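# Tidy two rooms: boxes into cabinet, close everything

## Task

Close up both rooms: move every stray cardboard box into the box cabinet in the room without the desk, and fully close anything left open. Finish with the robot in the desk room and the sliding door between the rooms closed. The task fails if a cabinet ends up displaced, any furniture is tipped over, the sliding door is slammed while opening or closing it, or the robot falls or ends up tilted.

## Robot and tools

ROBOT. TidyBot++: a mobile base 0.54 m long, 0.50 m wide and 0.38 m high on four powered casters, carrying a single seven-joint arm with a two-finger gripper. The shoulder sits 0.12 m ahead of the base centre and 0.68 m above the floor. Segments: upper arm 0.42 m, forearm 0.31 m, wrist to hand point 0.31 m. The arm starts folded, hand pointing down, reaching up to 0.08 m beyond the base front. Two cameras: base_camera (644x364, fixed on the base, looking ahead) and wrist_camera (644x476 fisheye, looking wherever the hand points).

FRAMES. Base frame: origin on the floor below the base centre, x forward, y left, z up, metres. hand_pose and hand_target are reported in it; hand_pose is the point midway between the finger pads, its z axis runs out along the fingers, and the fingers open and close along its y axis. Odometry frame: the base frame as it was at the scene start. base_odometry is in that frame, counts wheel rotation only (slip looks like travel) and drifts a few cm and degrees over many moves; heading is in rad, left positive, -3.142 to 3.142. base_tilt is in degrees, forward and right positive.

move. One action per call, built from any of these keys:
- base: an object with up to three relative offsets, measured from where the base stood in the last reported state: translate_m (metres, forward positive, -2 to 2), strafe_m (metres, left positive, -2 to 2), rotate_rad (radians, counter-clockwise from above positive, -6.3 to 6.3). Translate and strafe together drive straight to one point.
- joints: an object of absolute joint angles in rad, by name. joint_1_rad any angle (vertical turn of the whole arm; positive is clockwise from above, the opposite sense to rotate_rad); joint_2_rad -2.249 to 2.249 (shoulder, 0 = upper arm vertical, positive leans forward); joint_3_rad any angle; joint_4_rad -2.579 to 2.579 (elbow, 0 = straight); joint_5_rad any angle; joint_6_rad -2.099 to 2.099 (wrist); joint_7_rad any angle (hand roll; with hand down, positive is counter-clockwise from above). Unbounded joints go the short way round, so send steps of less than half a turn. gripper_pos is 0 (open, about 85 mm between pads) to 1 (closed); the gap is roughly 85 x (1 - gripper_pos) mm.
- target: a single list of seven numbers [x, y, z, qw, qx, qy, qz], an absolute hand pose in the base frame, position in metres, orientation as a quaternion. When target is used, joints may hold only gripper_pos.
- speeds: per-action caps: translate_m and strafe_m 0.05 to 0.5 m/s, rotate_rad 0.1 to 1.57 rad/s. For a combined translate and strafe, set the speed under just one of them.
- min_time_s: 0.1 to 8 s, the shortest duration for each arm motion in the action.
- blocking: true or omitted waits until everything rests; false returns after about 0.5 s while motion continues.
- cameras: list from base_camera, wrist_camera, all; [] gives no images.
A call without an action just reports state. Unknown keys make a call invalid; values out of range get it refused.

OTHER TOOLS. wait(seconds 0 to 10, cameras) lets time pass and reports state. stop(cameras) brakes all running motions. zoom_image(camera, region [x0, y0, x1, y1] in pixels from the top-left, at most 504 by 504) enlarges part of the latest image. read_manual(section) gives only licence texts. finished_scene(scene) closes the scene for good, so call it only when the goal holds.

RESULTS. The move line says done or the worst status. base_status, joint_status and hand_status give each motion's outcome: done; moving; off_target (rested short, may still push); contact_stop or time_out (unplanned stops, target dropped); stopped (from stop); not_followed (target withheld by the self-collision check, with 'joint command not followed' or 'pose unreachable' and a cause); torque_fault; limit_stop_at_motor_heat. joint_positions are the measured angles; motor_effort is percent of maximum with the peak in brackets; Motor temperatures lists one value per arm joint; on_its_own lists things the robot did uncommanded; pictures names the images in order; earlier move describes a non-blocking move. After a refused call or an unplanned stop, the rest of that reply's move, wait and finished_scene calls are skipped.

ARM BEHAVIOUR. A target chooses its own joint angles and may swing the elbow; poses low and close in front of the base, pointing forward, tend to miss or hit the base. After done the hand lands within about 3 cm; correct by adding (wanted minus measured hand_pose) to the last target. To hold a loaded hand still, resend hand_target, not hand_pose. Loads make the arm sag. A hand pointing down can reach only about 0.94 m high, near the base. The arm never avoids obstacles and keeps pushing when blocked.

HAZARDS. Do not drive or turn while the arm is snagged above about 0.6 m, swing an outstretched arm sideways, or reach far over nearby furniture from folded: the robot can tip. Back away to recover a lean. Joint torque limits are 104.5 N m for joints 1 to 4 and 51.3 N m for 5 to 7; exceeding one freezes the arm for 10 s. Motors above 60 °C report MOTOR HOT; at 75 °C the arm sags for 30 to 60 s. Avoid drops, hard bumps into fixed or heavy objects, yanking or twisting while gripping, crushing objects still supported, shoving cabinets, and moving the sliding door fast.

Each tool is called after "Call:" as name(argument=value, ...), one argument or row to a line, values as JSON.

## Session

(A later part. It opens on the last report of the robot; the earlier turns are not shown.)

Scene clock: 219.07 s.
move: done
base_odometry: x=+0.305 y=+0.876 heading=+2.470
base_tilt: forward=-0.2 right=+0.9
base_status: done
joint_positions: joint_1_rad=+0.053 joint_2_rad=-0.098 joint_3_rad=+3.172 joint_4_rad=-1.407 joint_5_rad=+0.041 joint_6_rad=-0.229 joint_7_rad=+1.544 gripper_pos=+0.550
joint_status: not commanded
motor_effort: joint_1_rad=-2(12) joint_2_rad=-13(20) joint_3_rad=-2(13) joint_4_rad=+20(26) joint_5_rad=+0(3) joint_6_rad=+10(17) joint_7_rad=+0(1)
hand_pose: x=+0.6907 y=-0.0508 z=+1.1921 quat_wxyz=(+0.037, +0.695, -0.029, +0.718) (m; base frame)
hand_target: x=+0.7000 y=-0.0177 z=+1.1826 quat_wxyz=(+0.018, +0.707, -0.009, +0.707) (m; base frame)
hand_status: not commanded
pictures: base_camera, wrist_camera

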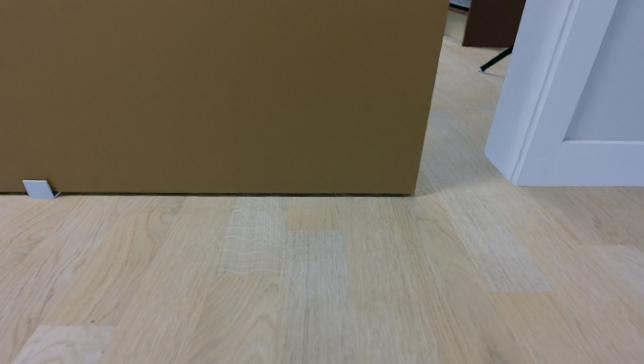

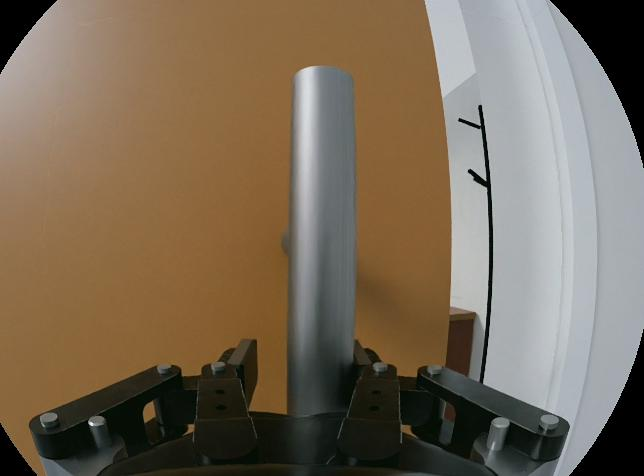

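Call:
move(
  base={"strafe_m": 0.35},
  speeds={"strafe_m": 0.1},
)

Scene clock: 229.07 s.
move: done
base_odometry: x=+0.087 y=+0.602 heading=+2.470
base_tilt: forward=-0.3 right=+0.9
base_status: done
joint_positions: joint_1_rad=+0.062 joint_2_rad=-0.104 joint_3_rad=+3.180 joint_4_rad=-1.402 joint_5_rad=+0.041 joint_6_rad=-0.233 joint_7_rad=+1.544 gripper_pos=+0.550
joint_status: not commanded
motor_effort: joint_1_rad=-3(12) joint_2_rad=-9(17) joint_3_rad=-3(14) joint_4_rad=+22(24) joint_5_rad=+0(3) joint_6_rad=+13(15) joint_7_rad=+0(1)
hand_pose: x=+0.6865 y=-0.0606 z=+1.1974 quat_wxyz=(+0.043, +0.692, -0.035, +0.720) (m; base frame)
hand_target: x=+0.7000 y=-0.0177 z=+1.1826 quat_wxyz=(+0.018, +0.707, -0.009, +0.707) (m; base frame)
hand_status: not commanded
pictures: base_camera, wrist_camera

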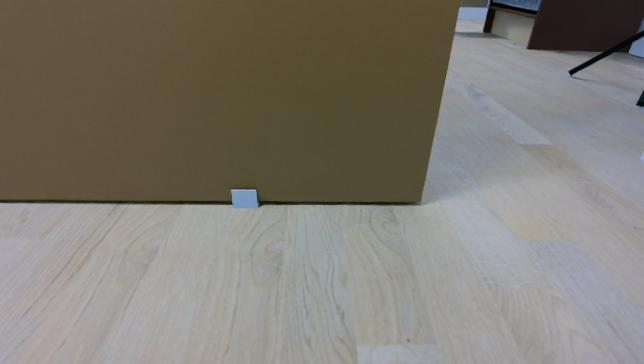

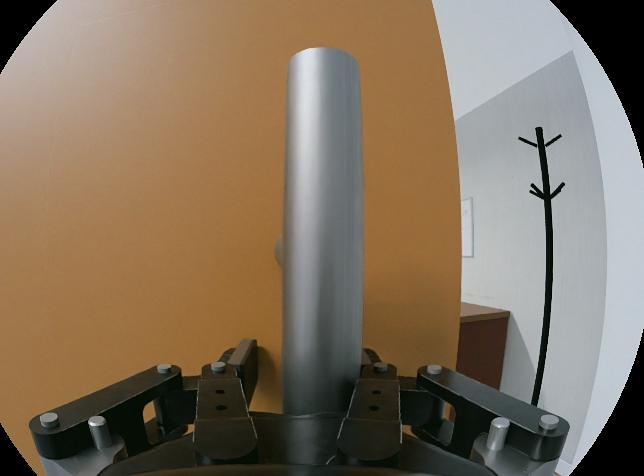

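Call:
move(
  base={"translate_m": -0.03},
  speeds={"translate_m": 0.05},
  cameras=["wrist_camera"],
)

Call:
move(
  base={"strafe_m": 0.25},
  speeds={"strafe_m": 0.08},
)

Scene clock: 241.60 s.
move: done
base_odometry: x=+0.110 y=+0.583 heading=+2.470
base_tilt: forward=-0.2 right=+0.9
base_status: done
joint_positions: joint_1_rad=+0.054 joint_2_rad=-0.080 joint_3_rad=+3.176 joint_4_rad=-1.397 joint_5_rad=+0.041 joint_6_rad=-0.233 joint_7_rad=+1.544 gripper_pos=+0.550
joint_status: not commanded
motor_effort: joint_1_rad=-4(4) joint_2_rad=-15(19) joint_3_rad=-4(5) joint_4_rad=+21(22) joint_5_rad=+0(1) joint_6_rad=+10(11) joint_7_rad=+0(1)
hand_pose: x=+0.6990 y=-0.0544 z=+1.1862 quat_wxyz=(+0.039, +0.699, -0.031, +0.713) (m; base frame)
hand_target: x=+0.7000 y=-0.0177 z=+1.1826 quat_wxyz=(+0.018, +0.707, -0.009, +0.707) (m; base frame)
hand_status: not commanded
pictures: wrist_camera

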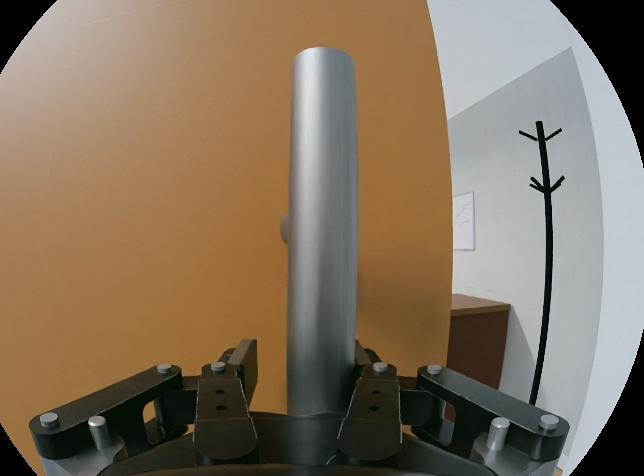

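Scene clock: 245.47 s.
move: done
base_odometry: x=-0.045 y=+0.387 heading=+2.470
base_tilt: forward=-0.2 right=+0.9
base_status: done
joint_positions: joint_1_rad=+0.058 joint_2_rad=-0.086 joint_3_rad=+3.177 joint_4_rad=-1.398 joint_5_rad=+0.041 joint_6_rad=-0.234 joint_7_rad=+1.544 gripper_pos=+0.550
joint_status: not commanded
motor_effort: joint_1_rad=-3(12) joint_2_rad=-14(19) joint_3_rad=-4(13) joint_4_rad=+21(25) joint_5_rad=+0(3) joint_6_rad=+10(16) joint_7_rad=+0(2)
hand_pose: x=+0.6957 y=-0.0572 z=+1.1892 quat_wxyz=(+0.040, +0.698, -0.032, +0.715) (m; base frame)
hand_target: x=+0.7000 y=-0.0177 z=+1.1826 quat_wxyz=(+0.018, +0.707, -0.009, +0.707) (m; base frame)
hand_status: not commanded
pictures: base_camera, wrist_camera

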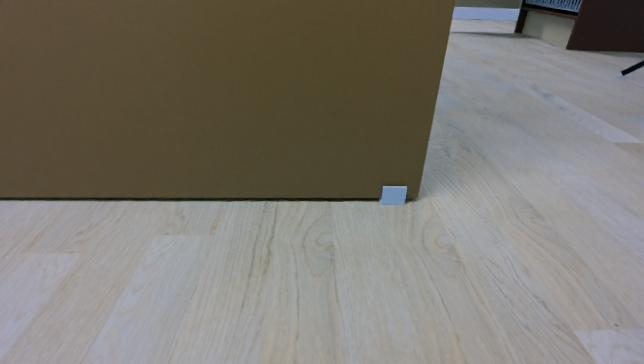

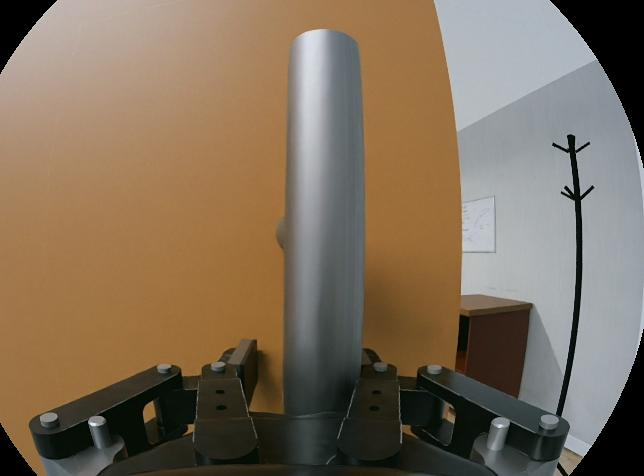

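Call:
move(
  joints={"gripper_pos": 0.2},
  cameras=[],
)

Call:
move(
  base={"translate_m": -0.15, "strafe_m": 0.01},
  speeds={"translate_m": 0.1},
)

Scene clock: 249.20 s.
move: done
base_odometry: x=-0.045 y=+0.387 heading=+2.470
base_tilt: forward=-0.2 right=+0.9
base_status: not commanded
joint_positions: joint_1_rad=+0.045 joint_2_rad=-0.086 joint_3_rad=+3.166 joint_4_rad=-1.398 joint_5_rad=+0.041 joint_6_rad=-0.234 joint_7_rad=+1.544 gripper_pos=+0.200
joint_status: all done
motor_effort: joint_1_rad=+0(2) joint_2_rad=-15(16) joint_3_rad=-1(3) joint_4_rad=+20(21) joint_5_rad=+1(1) joint_6_rad=+10(10) joint_7_rad=+0(0)
hand_pose: x=+0.6968 y=-0.0428 z=+1.1892 quat_wxyz=(+0.032, +0.698, -0.024, +0.715) (m; base frame)
hand_target: x=+0.7000 y=-0.0177 z=+1.1826 quat_wxyz=(+0.018, +0.707, -0.009, +0.707) (m; base frame)
hand_status: not commanded
pictures: none
No camera images: "cameras" was empty.

Scene clock: 251.23 s.
move: done
base_odometry: x=+0.066 y=+0.286 heading=+2.470
base_tilt: forward=-0.2 right=+0.9
base_status: done
joint_positions: joint_1_rad=+0.043 joint_2_rad=-0.083 joint_3_rad=+3.163 joint_4_rad=-1.398 joint_5_rad=+0.041 joint_6_rad=-0.234 joint_7_rad=+1.544 gripper_pos=+0.200
joint_status: not commanded
motor_effort: joint_1_rad=+0(1) joint_2_rad=-17(20) joint_3_rad=+0(2) joint_4_rad=+21(23) joint_5_rad=+0(1) joint_6_rad=+10(11) joint_7_rad=+0(1)
hand_pose: x=+0.6984 y=-0.0399 z=+1.1876 quat_wxyz=(+0.030, +0.699, -0.022, +0.714) (m; base frame)
hand_target: x=+0.7000 y=-0.0177 z=+1.1826 quat_wxyz=(+0.018, +0.707, -0.009, +0.707) (m; base frame)
hand_status: not commanded
pictures: base_camera, wrist_camera

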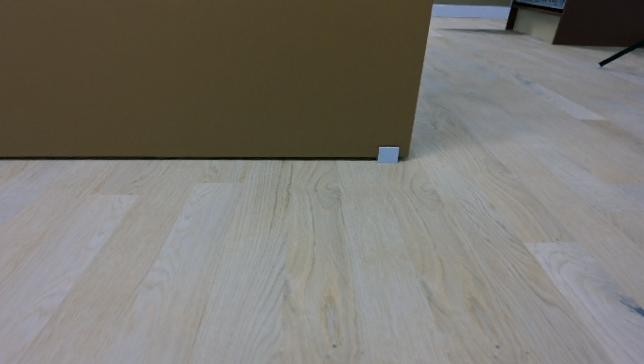

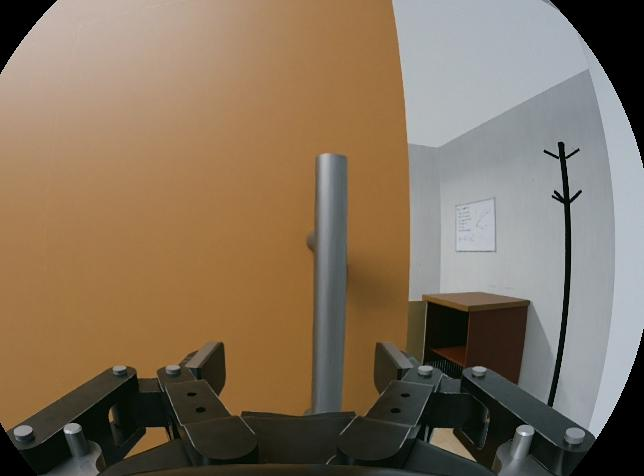

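Call:
move(
  base={"translate_m": -0.05},
  joints={"joint_1_rad": 0.0, "joint_2_rad": -0.354, "joint_3_rad": 3.14, "joint_4_rad": -2.555, "joint_5_rad": 0.0, "joint_6_rad": 0.6, "joint_7_rad": 1.57, "gripper_pos": 0},
  cameras=[],
)

Call:
move(
  base={"strafe_m": -0.6},
)

Scene clock: 258.70 s.
move: done
base_odometry: x=+0.105 y=+0.254 heading=+2.470
base_tilt: forward=-0.2 right=+0.9
base_status: done
joint_positions: joint_1_rad=+0.014 joint_2_rad=-0.336 joint_3_rad=+3.163 joint_4_rad=-2.539 joint_5_rad=+0.041 joint_6_rad=+0.523 joint_7_rad=+1.544 gripper_pos=+0.000
joint_status: all done
motor_effort: joint_1_rad=+0(1) joint_2_rad=-5(20) joint_3_rad=+1(1) joint_4_rad=+19(22) joint_5_rad=+0(1) joint_6_rad=+10(11) joint_7_rad=+0(1)
hand_pose: x=+0.5435 y=-0.0082 z=+0.8594 quat_wxyz=(+0.004, +0.745, -0.005, +0.667) (m; base frame)
hand_target: x=+0.5383 y=+0.0021 z=+0.8818 quat_wxyz=(-0.001, +0.718, +0.000, +0.696) (m; base frame)
hand_status: not commanded
pictures: none
No camera images: "cameras" was empty.

Scene clock: 261.00 s.
move: done
base_odometry: x=+0.479 y=+0.724 heading=+2.469
base_tilt: forward=-0.2 right=+0.9
base_status: done
joint_positions: joint_1_rad=+0.011 joint_2_rad=-0.338 joint_3_rad=+3.159 joint_4_rad=-2.539 joint_5_rad=+0.041 joint_6_rad=+0.525 joint_7_rad=+1.544 gripper_pos=+0.000
joint_status: not commanded
motor_effort: joint_1_rad=+0(2) joint_2_rad=-6(7) joint_3_rad=+0(2) joint_4_rad=+19(19) joint_5_rad=+0(1) joint_6_rad=+10(10) joint_7_rad=+0(1)
hand_pose: x=+0.5432 y=-0.0048 z=+0.8608 quat_wxyz=(+0.002, +0.743, -0.002, +0.669) (m; base frame)
hand_target: x=+0.5383 y=+0.0021 z=+0.8818 quat_wxyz=(-0.001, +0.718, +0.000, +0.696) (m; base frame)
hand_status: not commanded
pictures: base_camera, wrist_camera

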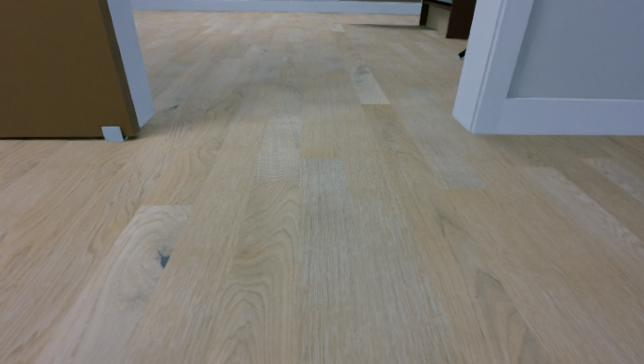

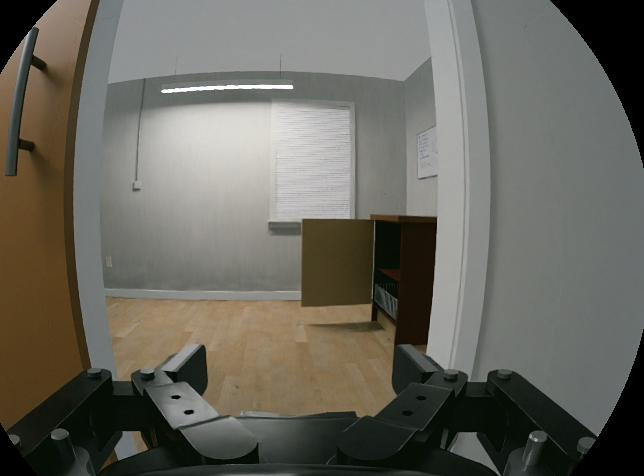

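Call:
move(
  base={"strafe_m": 0.03, "translate_m": 0.5},
  speeds={"translate_m": 0.3},
)

Call:
zoom_image(
  camera="wrist_camera",
  region=[260, 180, 520, 380],
)

Scene clock: 271.43 s.
move: done
base_odometry: x=+0.069 y=+1.012 heading=+2.469
base_tilt: forward=-0.2 right=+0.9
base_status: done
joint_positions: joint_1_rad=+0.011 joint_2_rad=-0.348 joint_3_rad=+3.159 joint_4_rad=-2.541 joint_5_rad=+0.041 joint_6_rad=+0.527 joint_7_rad=+1.544 gripper_pos=+0.000
joint_status: not commanded
motor_effort: joint_1_rad=+0(1) joint_2_rad=-5(8) joint_3_rad=+0(1) joint_4_rad=+19(19) joint_5_rad=+0(1) joint_6_rad=+10(10) joint_7_rad=+0(1)
hand_pose: x=+0.5409 y=-0.0047 z=+0.8643 quat_wxyz=(+0.002, +0.740, -0.002, +0.672) (m; base frame)
hand_target: x=+0.5383 y=+0.0021 z=+0.8818 quat_wxyz=(-0.001, +0.718, +0.000, +0.696) (m; base frame)
hand_status: not commanded
pictures: base_camera, wrist_camera

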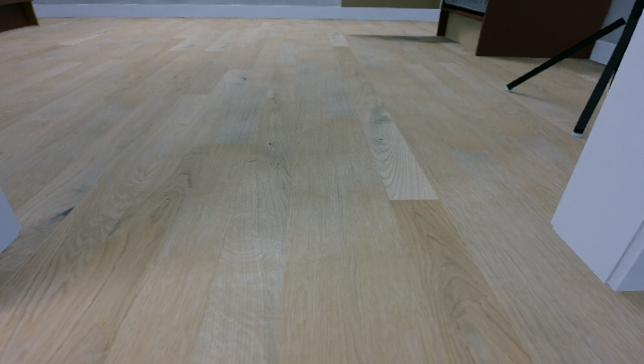

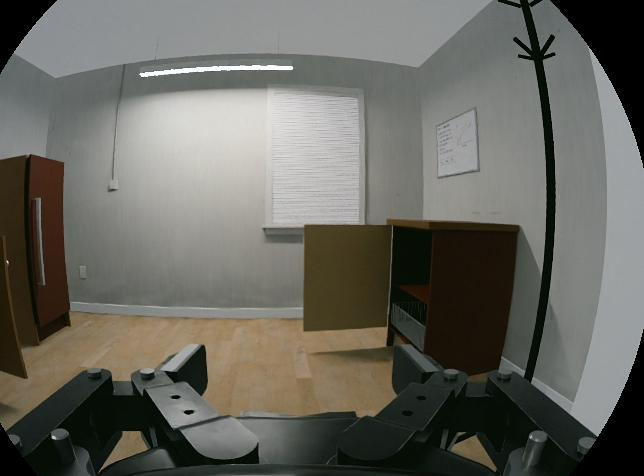

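Scaled by 1.938.

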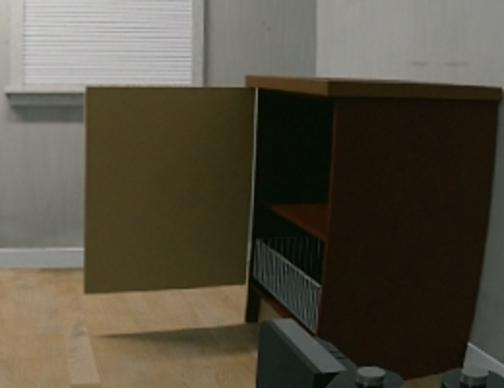

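Call:
move(
  base={"translate_m": 0.55, "strafe_m": 0.08},
  speeds={"translate_m": 0.3},
  cameras=["base_camera"],
)

Call:
move(
  base={"rotate_rad": 0.9},
)

Call:
zoom_image(
  camera="wrist_camera",
  region=[100, 100, 420, 380],
)

Scene clock: 279.70 s.
move: done
base_odometry: x=-0.411 y=+1.293 heading=+2.469
base_tilt: forward=-0.2 right=+0.9
base_status: done
joint_positions: joint_1_rad=+0.011 joint_2_rad=-0.351 joint_3_rad=+3.159 joint_4_rad=-2.543 joint_5_rad=+0.041 joint_6_rad=+0.528 joint_7_rad=+1.544 gripper_pos=+0.000
joint_status: not commanded
motor_effort: joint_1_rad=+0(1) joint_2_rad=-6(8) joint_3_rad=+0(1) joint_4_rad=+18(20) joint_5_rad=+1(1) joint_6_rad=+10(10) joint_7_rad=+1(1)
hand_pose: x=+0.5402 y=-0.0047 z=+0.8651 quat_wxyz=(+0.002, +0.739, -0.002, +0.673) (m; base frame)
hand_target: x=+0.5383 y=+0.0021 z=+0.8818 quat_wxyz=(-0.001, +0.718, +0.000, +0.696) (m; base frame)
hand_status: not commanded
pictures: base_camera

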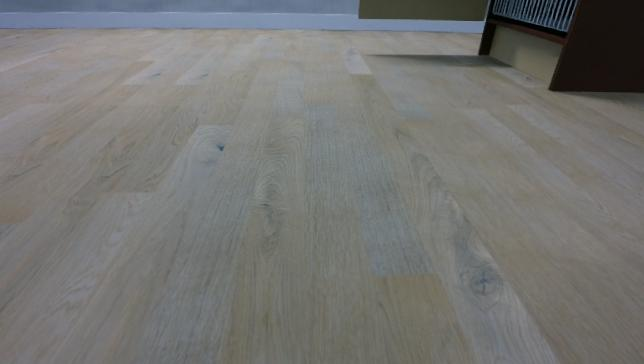

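Scene clock: 281.50 s.
move: done
base_odometry: x=-0.411 y=+1.293 heading=-2.916
base_tilt: forward=-0.2 right=+0.9
base_status: done
joint_positions: joint_1_rad=+0.006 joint_2_rad=-0.351 joint_3_rad=+3.155 joint_4_rad=-2.543 joint_5_rad=+0.041 joint_6_rad=+0.528 joint_7_rad=+1.544 gripper_pos=+0.000
joint_status: not commanded
motor_effort: joint_1_rad=+0(2) joint_2_rad=-6(7) joint_3_rad=+0(2) joint_4_rad=+19(19) joint_5_rad=+0(1) joint_6_rad=+10(10) joint_7_rad=+0(1)
hand_pose: x=+0.5402 y=-0.0012 z=+0.8651 quat_wxyz=(+0.000, +0.739, +0.001, +0.673) (m; base frame)
hand_target: x=+0.5383 y=+0.0021 z=+0.8818 quat_wxyz=(-0.001, +0.718, +0.000, +0.696) (m; base frame)
hand_status: not commanded
pictures: base_camera, wrist_camera

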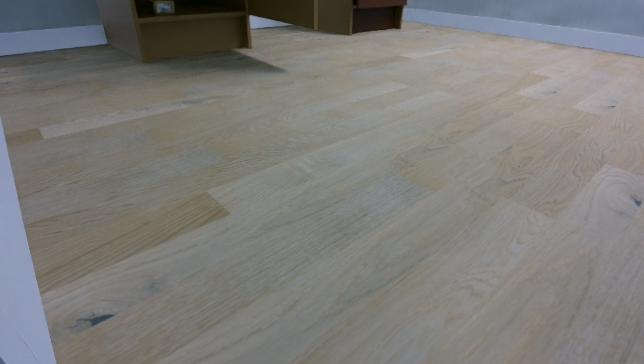

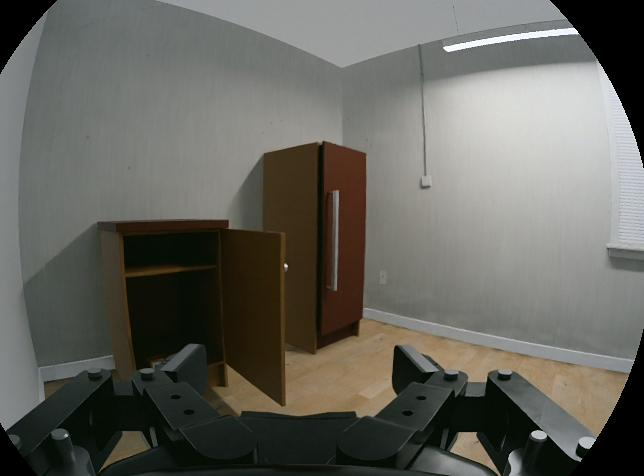

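Scaled by 1.575.

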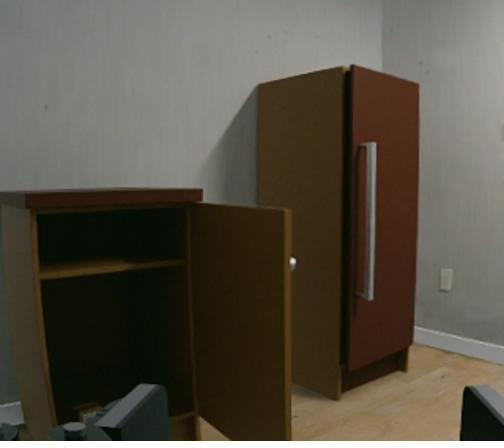

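Call:
move(
  base={"translate_m": 0.374, "strafe_m": -0.469},
  speeds={"translate_m": 0.25},
)

Call:
zoom_image(
  camera="wrist_camera",
  region=[50, 150, 350, 420],
)

Call:
zoom_image(
  camera="base_camera",
  region=[0, 0, 330, 130],
)

Scene clock: 294.30 s.
move: done
base_odometry: x=-0.881 y=+1.666 heading=-2.915
base_tilt: forward=-0.2 right=+0.9
base_status: done
joint_positions: joint_1_rad=+0.006 joint_2_rad=-0.351 joint_3_rad=+3.154 joint_4_rad=-2.543 joint_5_rad=+0.041 joint_6_rad=+0.529 joint_7_rad=+1.544 gripper_pos=+0.000
joint_status: not commanded
motor_effort: joint_1_rad=+0(1) joint_2_rad=-6(7) joint_3_rad=-1(2) joint_4_rad=+19(20) joint_5_rad=+0(1) joint_6_rad=+10(10) joint_7_rad=+1(1)
hand_pose: x=+0.5400 y=-0.0007 z=+0.8655 quat_wxyz=(+0.000, +0.739, +0.002, +0.674) (m; base frame)
hand_target: x=+0.5383 y=+0.0021 z=+0.8818 quat_wxyz=(-0.001, +0.718, +0.000, +0.696) (m; base frame)
hand_status: not commanded
pictures: base_camera, wrist_camera

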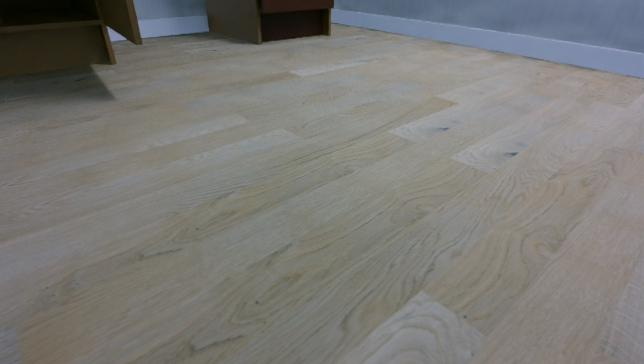

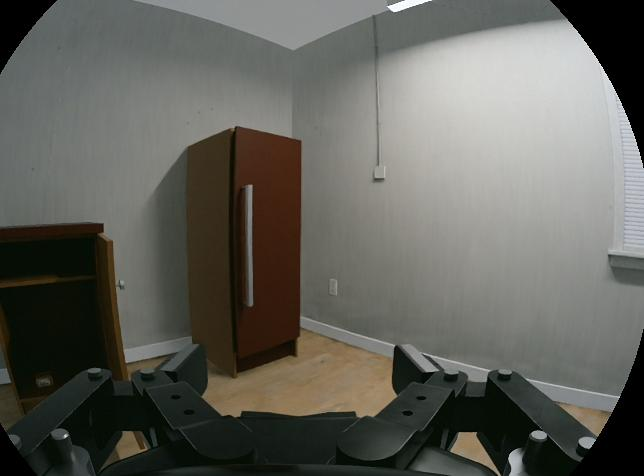

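Scaled by 1.680.

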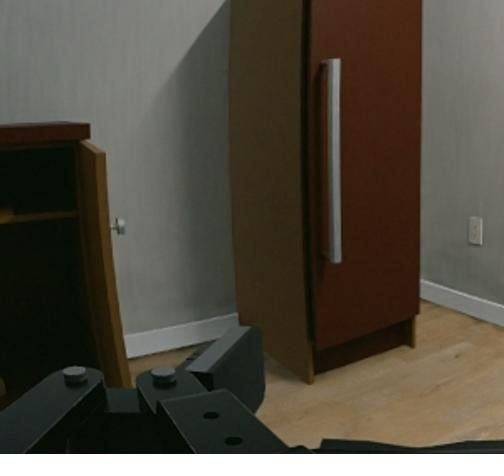

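Scaled by 1.527.

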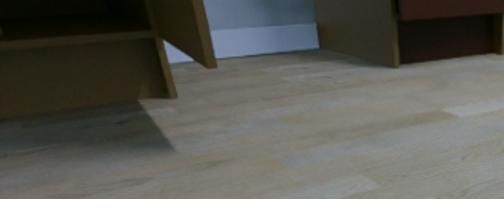

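Call:
move(
  base={"rotate_rad": 0.75},
)

Call:
zoom_image(
  camera="wrist_camera",
  region=[130, 200, 450, 440],
)

Call:
zoom_image(
  camera="base_camera",
  region=[150, 0, 480, 130],
)

Scene clock: 300.37 s.
move: done
base_odometry: x=-0.881 y=+1.666 heading=-2.166
base_tilt: forward=-0.2 right=+0.9
base_status: done
joint_positions: joint_1_rad=+0.004 joint_2_rad=-0.351 joint_3_rad=+3.152 joint_4_rad=-2.543 joint_5_rad=+0.041 joint_6_rad=+0.529 joint_7_rad=+1.544 gripper_pos=+0.000
joint_status: not commanded
motor_effort: joint_1_rad=+0(3) joint_2_rad=-5(7) joint_3_rad=+1(2) joint_4_rad=+19(19) joint_5_rad=+0(1) joint_6_rad=+10(10) joint_7_rad=+1(1)
hand_pose: x=+0.5400 y=+0.0014 z=+0.8654 quat_wxyz=(-0.001, +0.739, +0.004, +0.674) (m; base frame)
hand_target: x=+0.5383 y=+0.0021 z=+0.8818 quat_wxyz=(-0.001, +0.718, +0.000, +0.696) (m; base frame)
hand_status: not commanded
pictures: base_camera, wrist_camera

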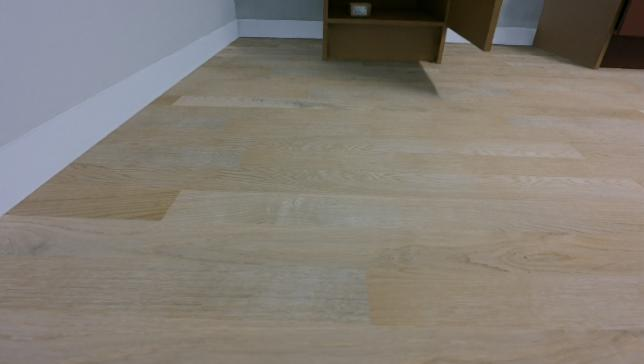

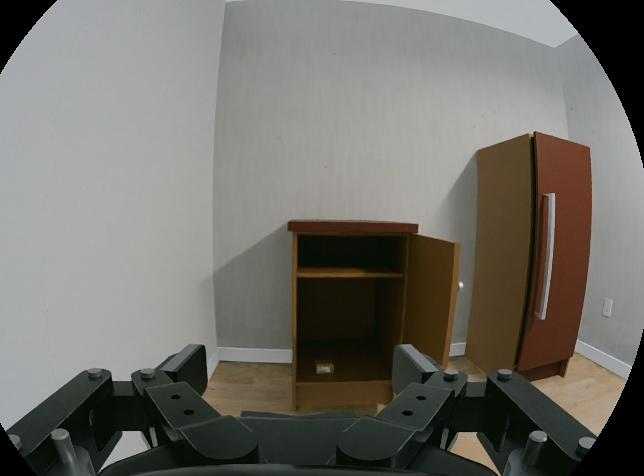

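Scaled by 1.575.

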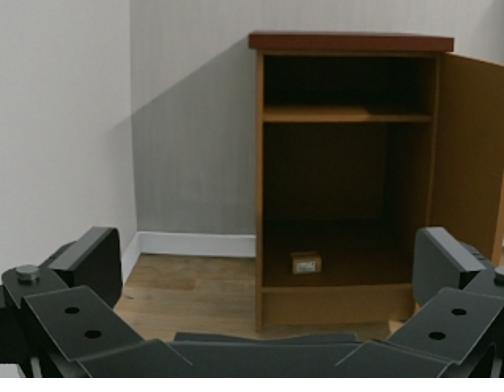

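Scaled by 1.527.

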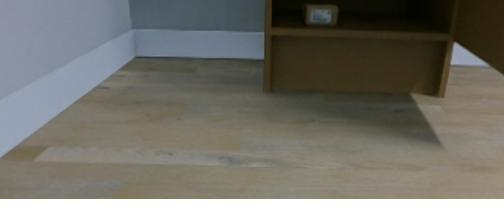

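Call:
move(
  base={"rotate_rad": -1.9},
)

Call:
zoom_image(
  camera="wrist_camera",
  region=[250, 150, 600, 440],
)

Call:
zoom_image(
  camera="base_camera",
  region=[250, 0, 644, 160],
)

Scene clock: 310.30 s.
move: done
base_odometry: x=-0.881 y=+1.666 heading=+2.218
base_tilt: forward=-0.2 right=+0.9
base_status: done
joint_positions: joint_1_rad=+0.002 joint_2_rad=-0.351 joint_3_rad=+3.150 joint_4_rad=-2.543 joint_5_rad=+0.041 joint_6_rad=+0.529 joint_7_rad=+1.544 gripper_pos=+0.000
joint_status: not commanded
motor_effort: joint_1_rad=+0(2) joint_2_rad=-5(7) joint_3_rad=+0(2) joint_4_rad=+19(19) joint_5_rad=+1(1) joint_6_rad=+10(10) joint_7_rad=+0(1)
hand_pose: x=+0.5400 y=+0.0031 z=+0.8654 quat_wxyz=(-0.002, +0.739, +0.006, +0.674) (m; base frame)
hand_target: x=+0.5383 y=+0.0021 z=+0.8818 quat_wxyz=(-0.001, +0.718, +0.000, +0.696) (m; base frame)
hand_status: not commanded
pictures: base_camera, wrist_camera

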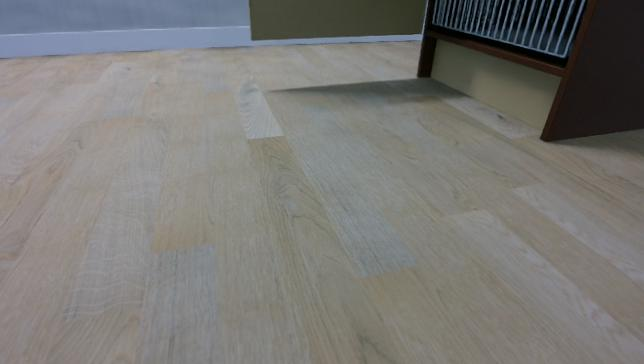

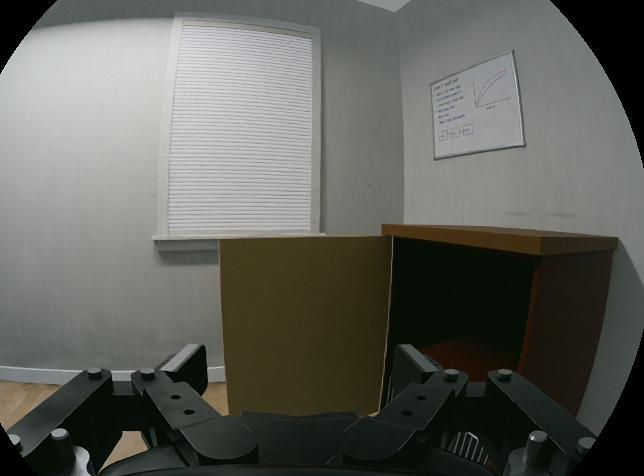

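Scaled by 1.440.

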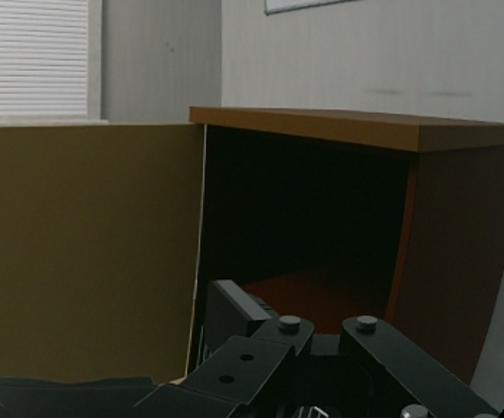

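Scaled by 1.279.

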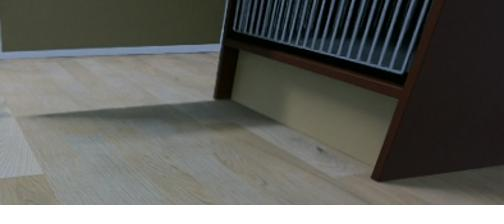

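Call:
move(
  base={"translate_m": 0.9, "strafe_m": 0.8},
  cameras=["base_camera"],
)

Call:
move(
  base={"rotate_rad": -1.33},
)

Call:
zoom_image(
  camera="wrist_camera",
  region=[150, 150, 500, 440],
)

Call:
zoom_image(
  camera="base_camera",
  region=[100, 0, 494, 160],
)

Scene clock: 331.40 s.
move: done
base_odometry: x=-2.062 y=+1.902 heading=+2.217
base_tilt: forward=-0.2 right=+0.9
base_status: done
joint_positions: joint_1_rad=+0.002 joint_2_rad=-0.352 joint_3_rad=+3.150 joint_4_rad=-2.543 joint_5_rad=+0.041 joint_6_rad=+0.529 joint_7_rad=+1.544 gripper_pos=+0.000
joint_status: not commanded
motor_effort: joint_1_rad=+1(2) joint_2_rad=-5(7) joint_3_rad=+1(1) joint_4_rad=+19(19) joint_5_rad=+1(1) joint_6_rad=+10(10) joint_7_rad=+0(1)
hand_pose: x=+0.5399 y=+0.0031 z=+0.8657 quat_wxyz=(-0.002, +0.739, +0.006, +0.674) (m; base frame)
hand_target: x=+0.5383 y=+0.0021 z=+0.8818 quat_wxyz=(-0.001, +0.718, +0.000, +0.696) (m; base frame)
hand_status: not commanded
pictures: base_camera

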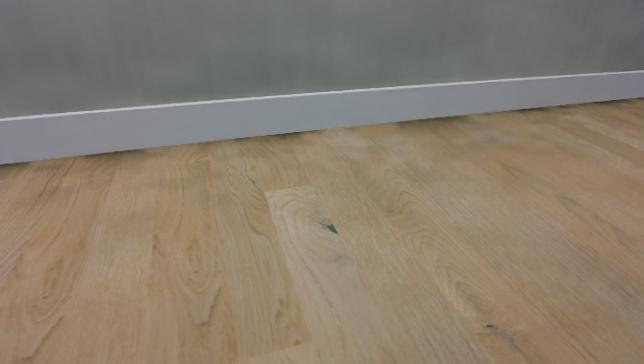

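Scene clock: 333.60 s.
move: done
base_odometry: x=-2.062 y=+1.902 heading=+0.888
base_tilt: forward=-0.2 right=+0.9
base_status: done
joint_positions: joint_1_rad=+0.002 joint_2_rad=-0.352 joint_3_rad=+3.150 joint_4_rad=-2.543 joint_5_rad=+0.041 joint_6_rad=+0.529 joint_7_rad=+1.544 gripper_pos=+0.000
joint_status: not commanded
motor_effort: joint_1_rad=-1(1) joint_2_rad=-4(7) joint_3_rad=+0(2) joint_4_rad=+19(19) joint_5_rad=+0(1) joint_6_rad=+10(10) joint_7_rad=+0(1)
hand_pose: x=+0.5399 y=+0.0031 z=+0.8657 quat_wxyz=(-0.002, +0.739, +0.006, +0.674) (m; base frame)
hand_target: x=+0.5383 y=+0.0021 z=+0.8818 quat_wxyz=(-0.001, +0.718, +0.000, +0.696) (m; base frame)
hand_status: not commanded
pictures: base_camera, wrist_camera

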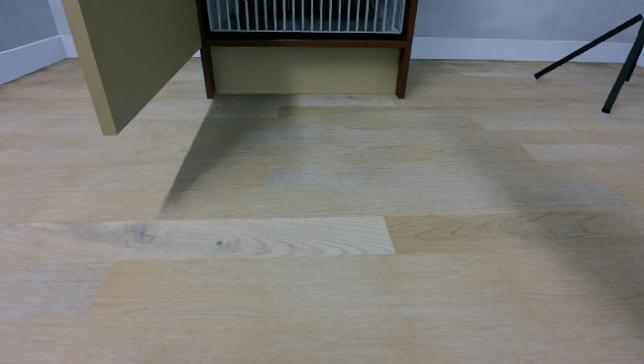

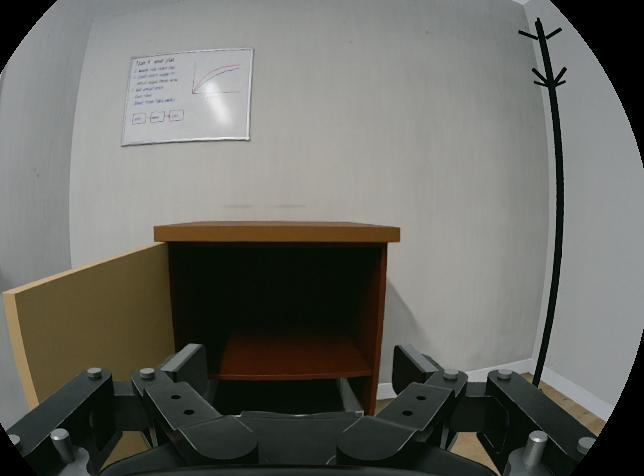

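Scaled by 1.440.

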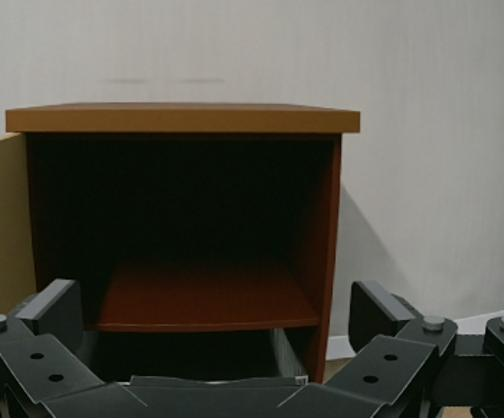

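Scaled by 1.279.

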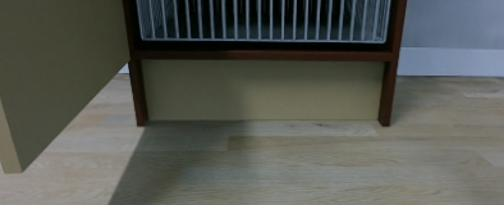

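Call:
move(
  base={"rotate_rad": 1.0},
)

Call:
move(
  base={"rotate_rad": 1.0},
)

Call:
move(
  base={"rotate_rad": 1.0},
)

Call:
zoom_image(
  camera="wrist_camera",
  region=[200, 100, 600, 440],
)

Call:
move(
  base={"rotate_rad": 1.0},
)

Scene clock: 342.37 s.
move: done
base_odometry: x=-2.062 y=+1.902 heading=+1.887
base_tilt: forward=-0.2 right=+0.9
base_status: done
joint_positions: joint_1_rad=+0.000 joint_2_rad=-0.352 joint_3_rad=+3.149 joint_4_rad=-2.543 joint_5_rad=+0.041 joint_6_rad=+0.529 joint_7_rad=+1.544 gripper_pos=+0.000
joint_status: not commanded
motor_effort: joint_1_rad=+1(2) joint_2_rad=-6(6) joint_3_rad=+0(2) joint_4_rad=+19(19) joint_5_rad=+1(1) joint_6_rad=+10(10) joint_7_rad=+0(1)
hand_pose: x=+0.5398 y=+0.0045 z=+0.8657 quat_wxyz=(-0.003, +0.739, +0.007, +0.674) (m; base frame)
hand_target: x=+0.5383 y=+0.0021 z=+0.8818 quat_wxyz=(-0.001, +0.718, +0.000, +0.696) (m; base frame)
hand_status: not commanded
pictures: base_camera, wrist_camera

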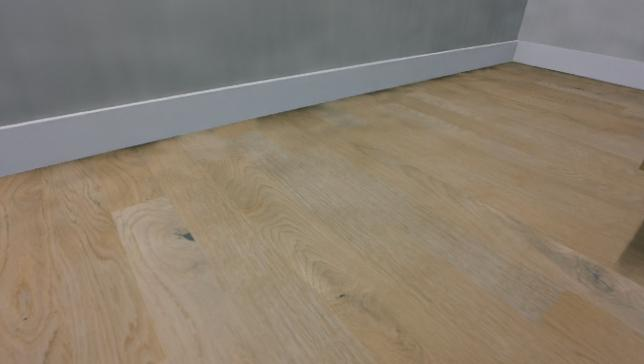

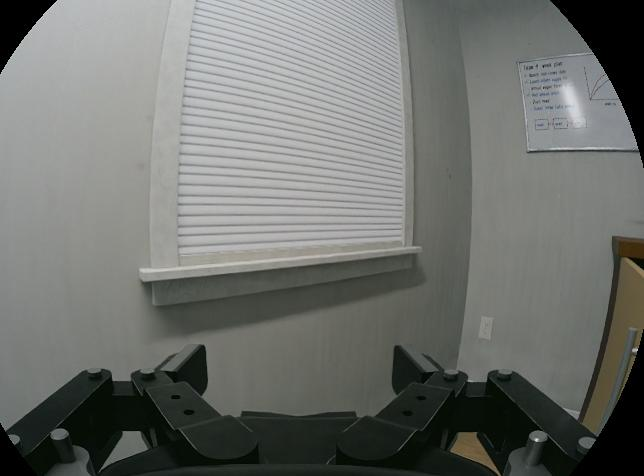

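Scene clock: 344.27 s.
move: done
base_odometry: x=-2.062 y=+1.902 heading=+2.886
base_tilt: forward=-0.3 right=+0.9
base_status: done
joint_positions: joint_1_rad=+0.000 joint_2_rad=-0.352 joint_3_rad=+3.149 joint_4_rad=-2.543 joint_5_rad=+0.041 joint_6_rad=+0.529 joint_7_rad=+1.544 gripper_pos=+0.000
joint_status: not commanded
motor_effort: joint_1_rad=+1(2) joint_2_rad=-5(7) joint_3_rad=+1(2) joint_4_rad=+19(19) joint_5_rad=+0(1) joint_6_rad=+10(10) joint_7_rad=+0(1)
hand_pose: x=+0.5398 y=+0.0047 z=+0.8657 quat_wxyz=(-0.003, +0.739, +0.007, +0.674) (m; base frame)
hand_target: x=+0.5383 y=+0.0021 z=+0.8818 quat_wxyz=(-0.001, +0.718, +0.000, +0.696) (m; base frame)
hand_status: not commanded
pictures: base_camera, wrist_camera

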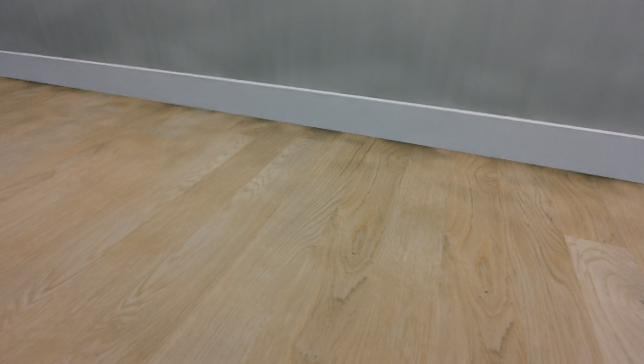

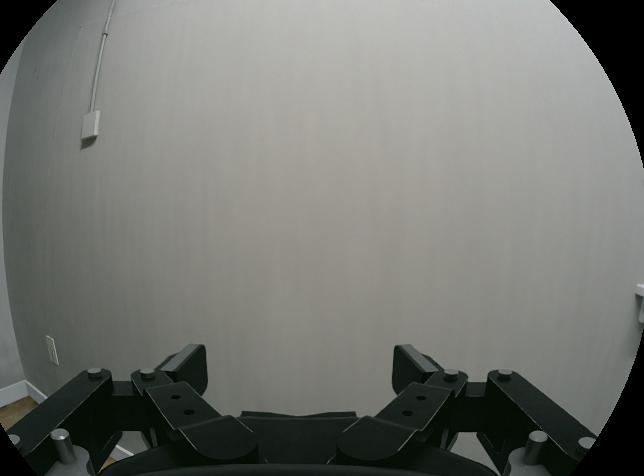

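Scene clock: 346.17 s.
move: done
base_odometry: x=-2.062 y=+1.902 heading=-2.398
base_tilt: forward=-0.2 right=+0.9
base_status: done
joint_positions: joint_1_rad=+0.000 joint_2_rad=-0.352 joint_3_rad=+3.149 joint_4_rad=-2.543 joint_5_rad=+0.041 joint_6_rad=+0.529 joint_7_rad=+1.544 gripper_pos=+0.000
joint_status: not commanded
motor_effort: joint_1_rad=+0(2) joint_2_rad=-5(7) joint_3_rad=+0(2) joint_4_rad=+19(19) joint_5_rad=+0(1) joint_6_rad=+10(10) joint_7_rad=+1(1)
hand_pose: x=+0.5398 y=+0.0048 z=+0.8657 quat_wxyz=(-0.004, +0.739, +0.007, +0.674) (m; base frame)
hand_target: x=+0.5383 y=+0.0021 z=+0.8818 quat_wxyz=(-0.001, +0.718, +0.000, +0.696) (m; base frame)
hand_status: not commanded
pictures: base_camera, wrist_camera

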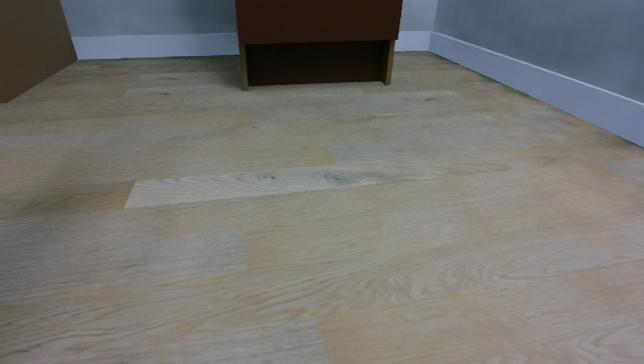

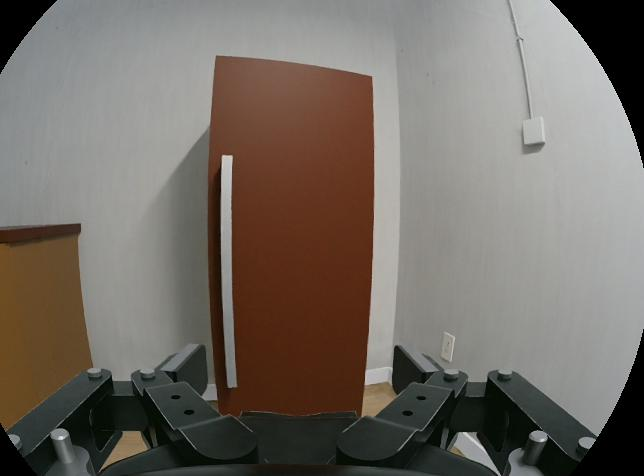

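Scaled by 1.260.

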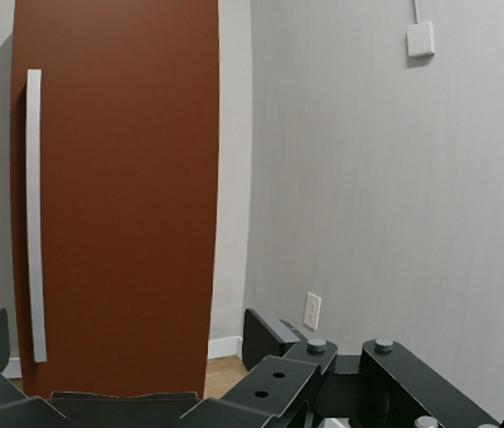

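Scene clock: 348.07 s.
move: done
base_odometry: x=-2.062 y=+1.902 heading=-1.399
base_tilt: forward=-0.2 right=+0.9
base_status: done
joint_positions: joint_1_rad=-0.001 joint_2_rad=-0.352 joint_3_rad=+3.148 joint_4_rad=-2.543 joint_5_rad=+0.041 joint_6_rad=+0.529 joint_7_rad=+1.544 gripper_pos=+0.000
joint_status: not commanded
motor_effort: joint_1_rad=+0(2) joint_2_rad=-5(7) joint_3_rad=+0(2) joint_4_rad=+19(19) joint_5_rad=+0(1) joint_6_rad=+10(10) joint_7_rad=+0(1)
hand_pose: x=+0.5398 y=+0.0049 z=+0.8657 quat_wxyz=(-0.004, +0.739, +0.007, +0.674) (m; base frame)
hand_target: x=+0.5383 y=+0.0021 z=+0.8818 quat_wxyz=(-0.001, +0.718, +0.000, +0.696) (m; base frame)
hand_status: not commanded
pictures: base_camera, wrist_camera

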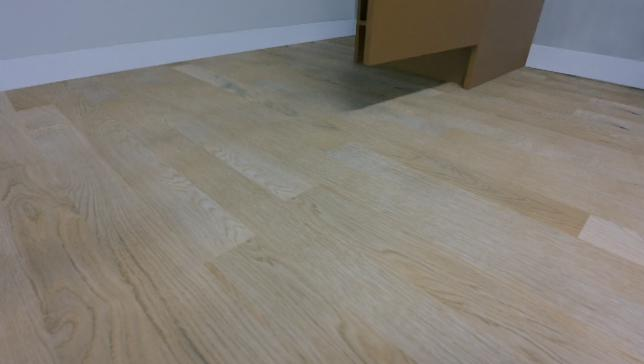

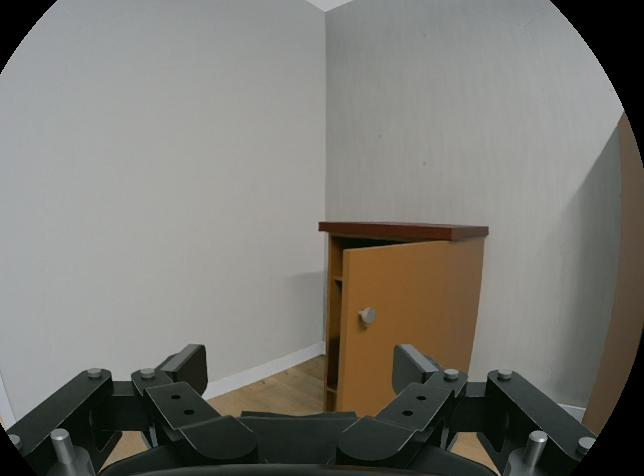

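Call:
move(
  base={"rotate_rad": 2.287},
)

Call:
move(
  joints={"joint_1_rad": 0.0, "joint_2_rad": 1.2, "joint_3_rad": 3.14, "joint_4_rad": -2.0, "joint_5_rad": 0.0, "joint_6_rad": 1.5, "joint_7_rad": 1.57},
  min_time_s=3,
)

Call:
zoom_image(
  camera="wrist_camera",
  region=[130, 100, 500, 380],
)

Scene clock: 364.13 s.
move: done
base_odometry: x=-2.062 y=+1.902 heading=+0.887
base_tilt: forward=-0.2 right=+0.9
base_status: done
joint_positions: joint_1_rad=-0.001 joint_2_rad=-0.352 joint_3_rad=+3.148 joint_4_rad=-2.543 joint_5_rad=+0.041 joint_6_rad=+0.529 joint_7_rad=+1.544 gripper_pos=+0.000
joint_status: not commanded
motor_effort: joint_1_rad=+1(2) joint_2_rad=-6(7) joint_3_rad=+0(2) joint_4_rad=+19(19) joint_5_rad=+0(1) joint_6_rad=+10(10) joint_7_rad=+0(1)
hand_pose: x=+0.5398 y=+0.0049 z=+0.8657 quat_wxyz=(-0.004, +0.739, +0.007, +0.674) (m; base frame)
hand_target: x=+0.5383 y=+0.0021 z=+0.8818 quat_wxyz=(-0.001, +0.718, +0.000, +0.696) (m; base frame)
hand_status: not commanded
pictures: base_camera, wrist_camera

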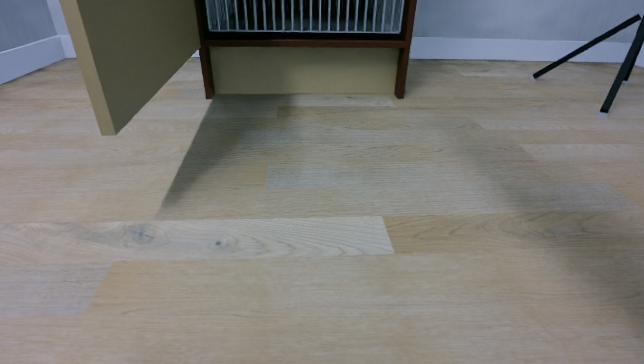

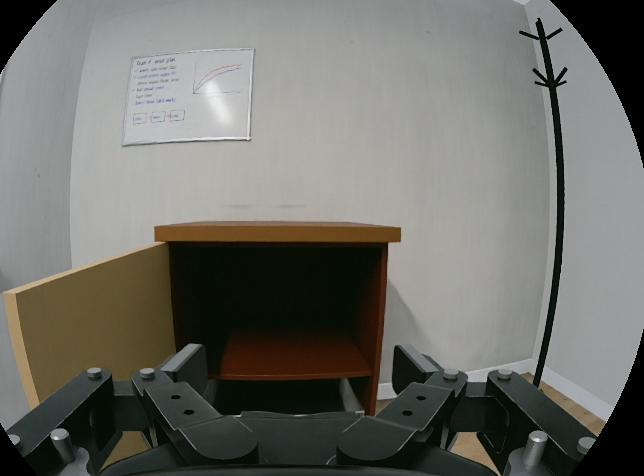

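Scene clock: 367.67 s.
move: done
base_odometry: x=-2.062 y=+1.902 heading=+0.887
base_tilt: forward=-0.2 right=+0.9
base_status: not commanded
joint_positions: joint_1_rad=-0.001 joint_2_rad=+1.183 joint_3_rad=+3.148 joint_4_rad=-2.018 joint_5_rad=+0.041 joint_6_rad=+1.423 joint_7_rad=+1.544 gripper_pos=+0.000
joint_status: all done
motor_effort: joint_1_rad=+0(2) joint_2_rad=-33(35) joint_3_rad=-1(2) joint_4_rad=+6(19) joint_5_rad=+1(2) joint_6_rad=+10(11) joint_7_rad=+0(1)
hand_pose: x=+0.7944 y=+0.0113 z=+0.4631 quat_wxyz=(-0.019, +0.776, +0.006, +0.630) (m; base frame)
hand_target: x=+0.8015 y=+0.0020 z=+0.4804 quat_wxyz=(-0.001, +0.751, -0.001, +0.660) (m; base frame)
hand_status: not commanded
pictures: base_camera, wrist_camera

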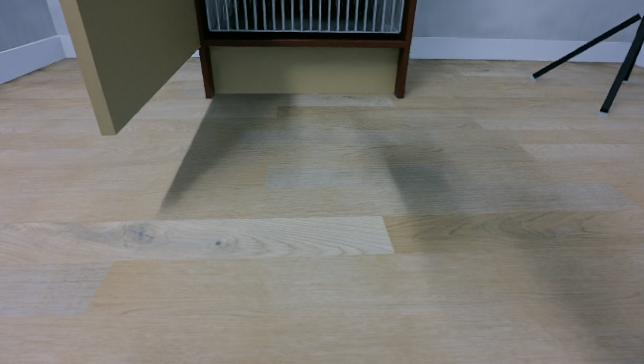

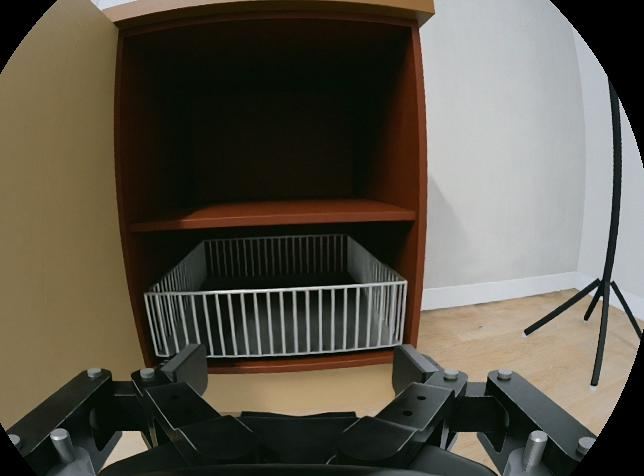

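Scaled by 1.362.

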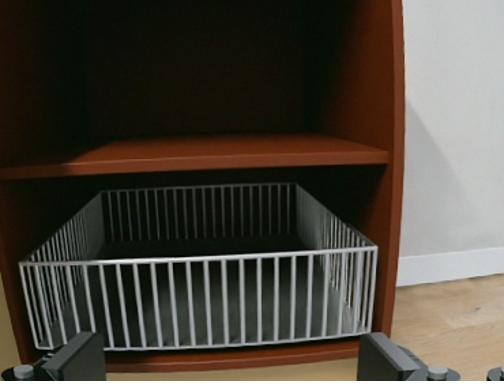

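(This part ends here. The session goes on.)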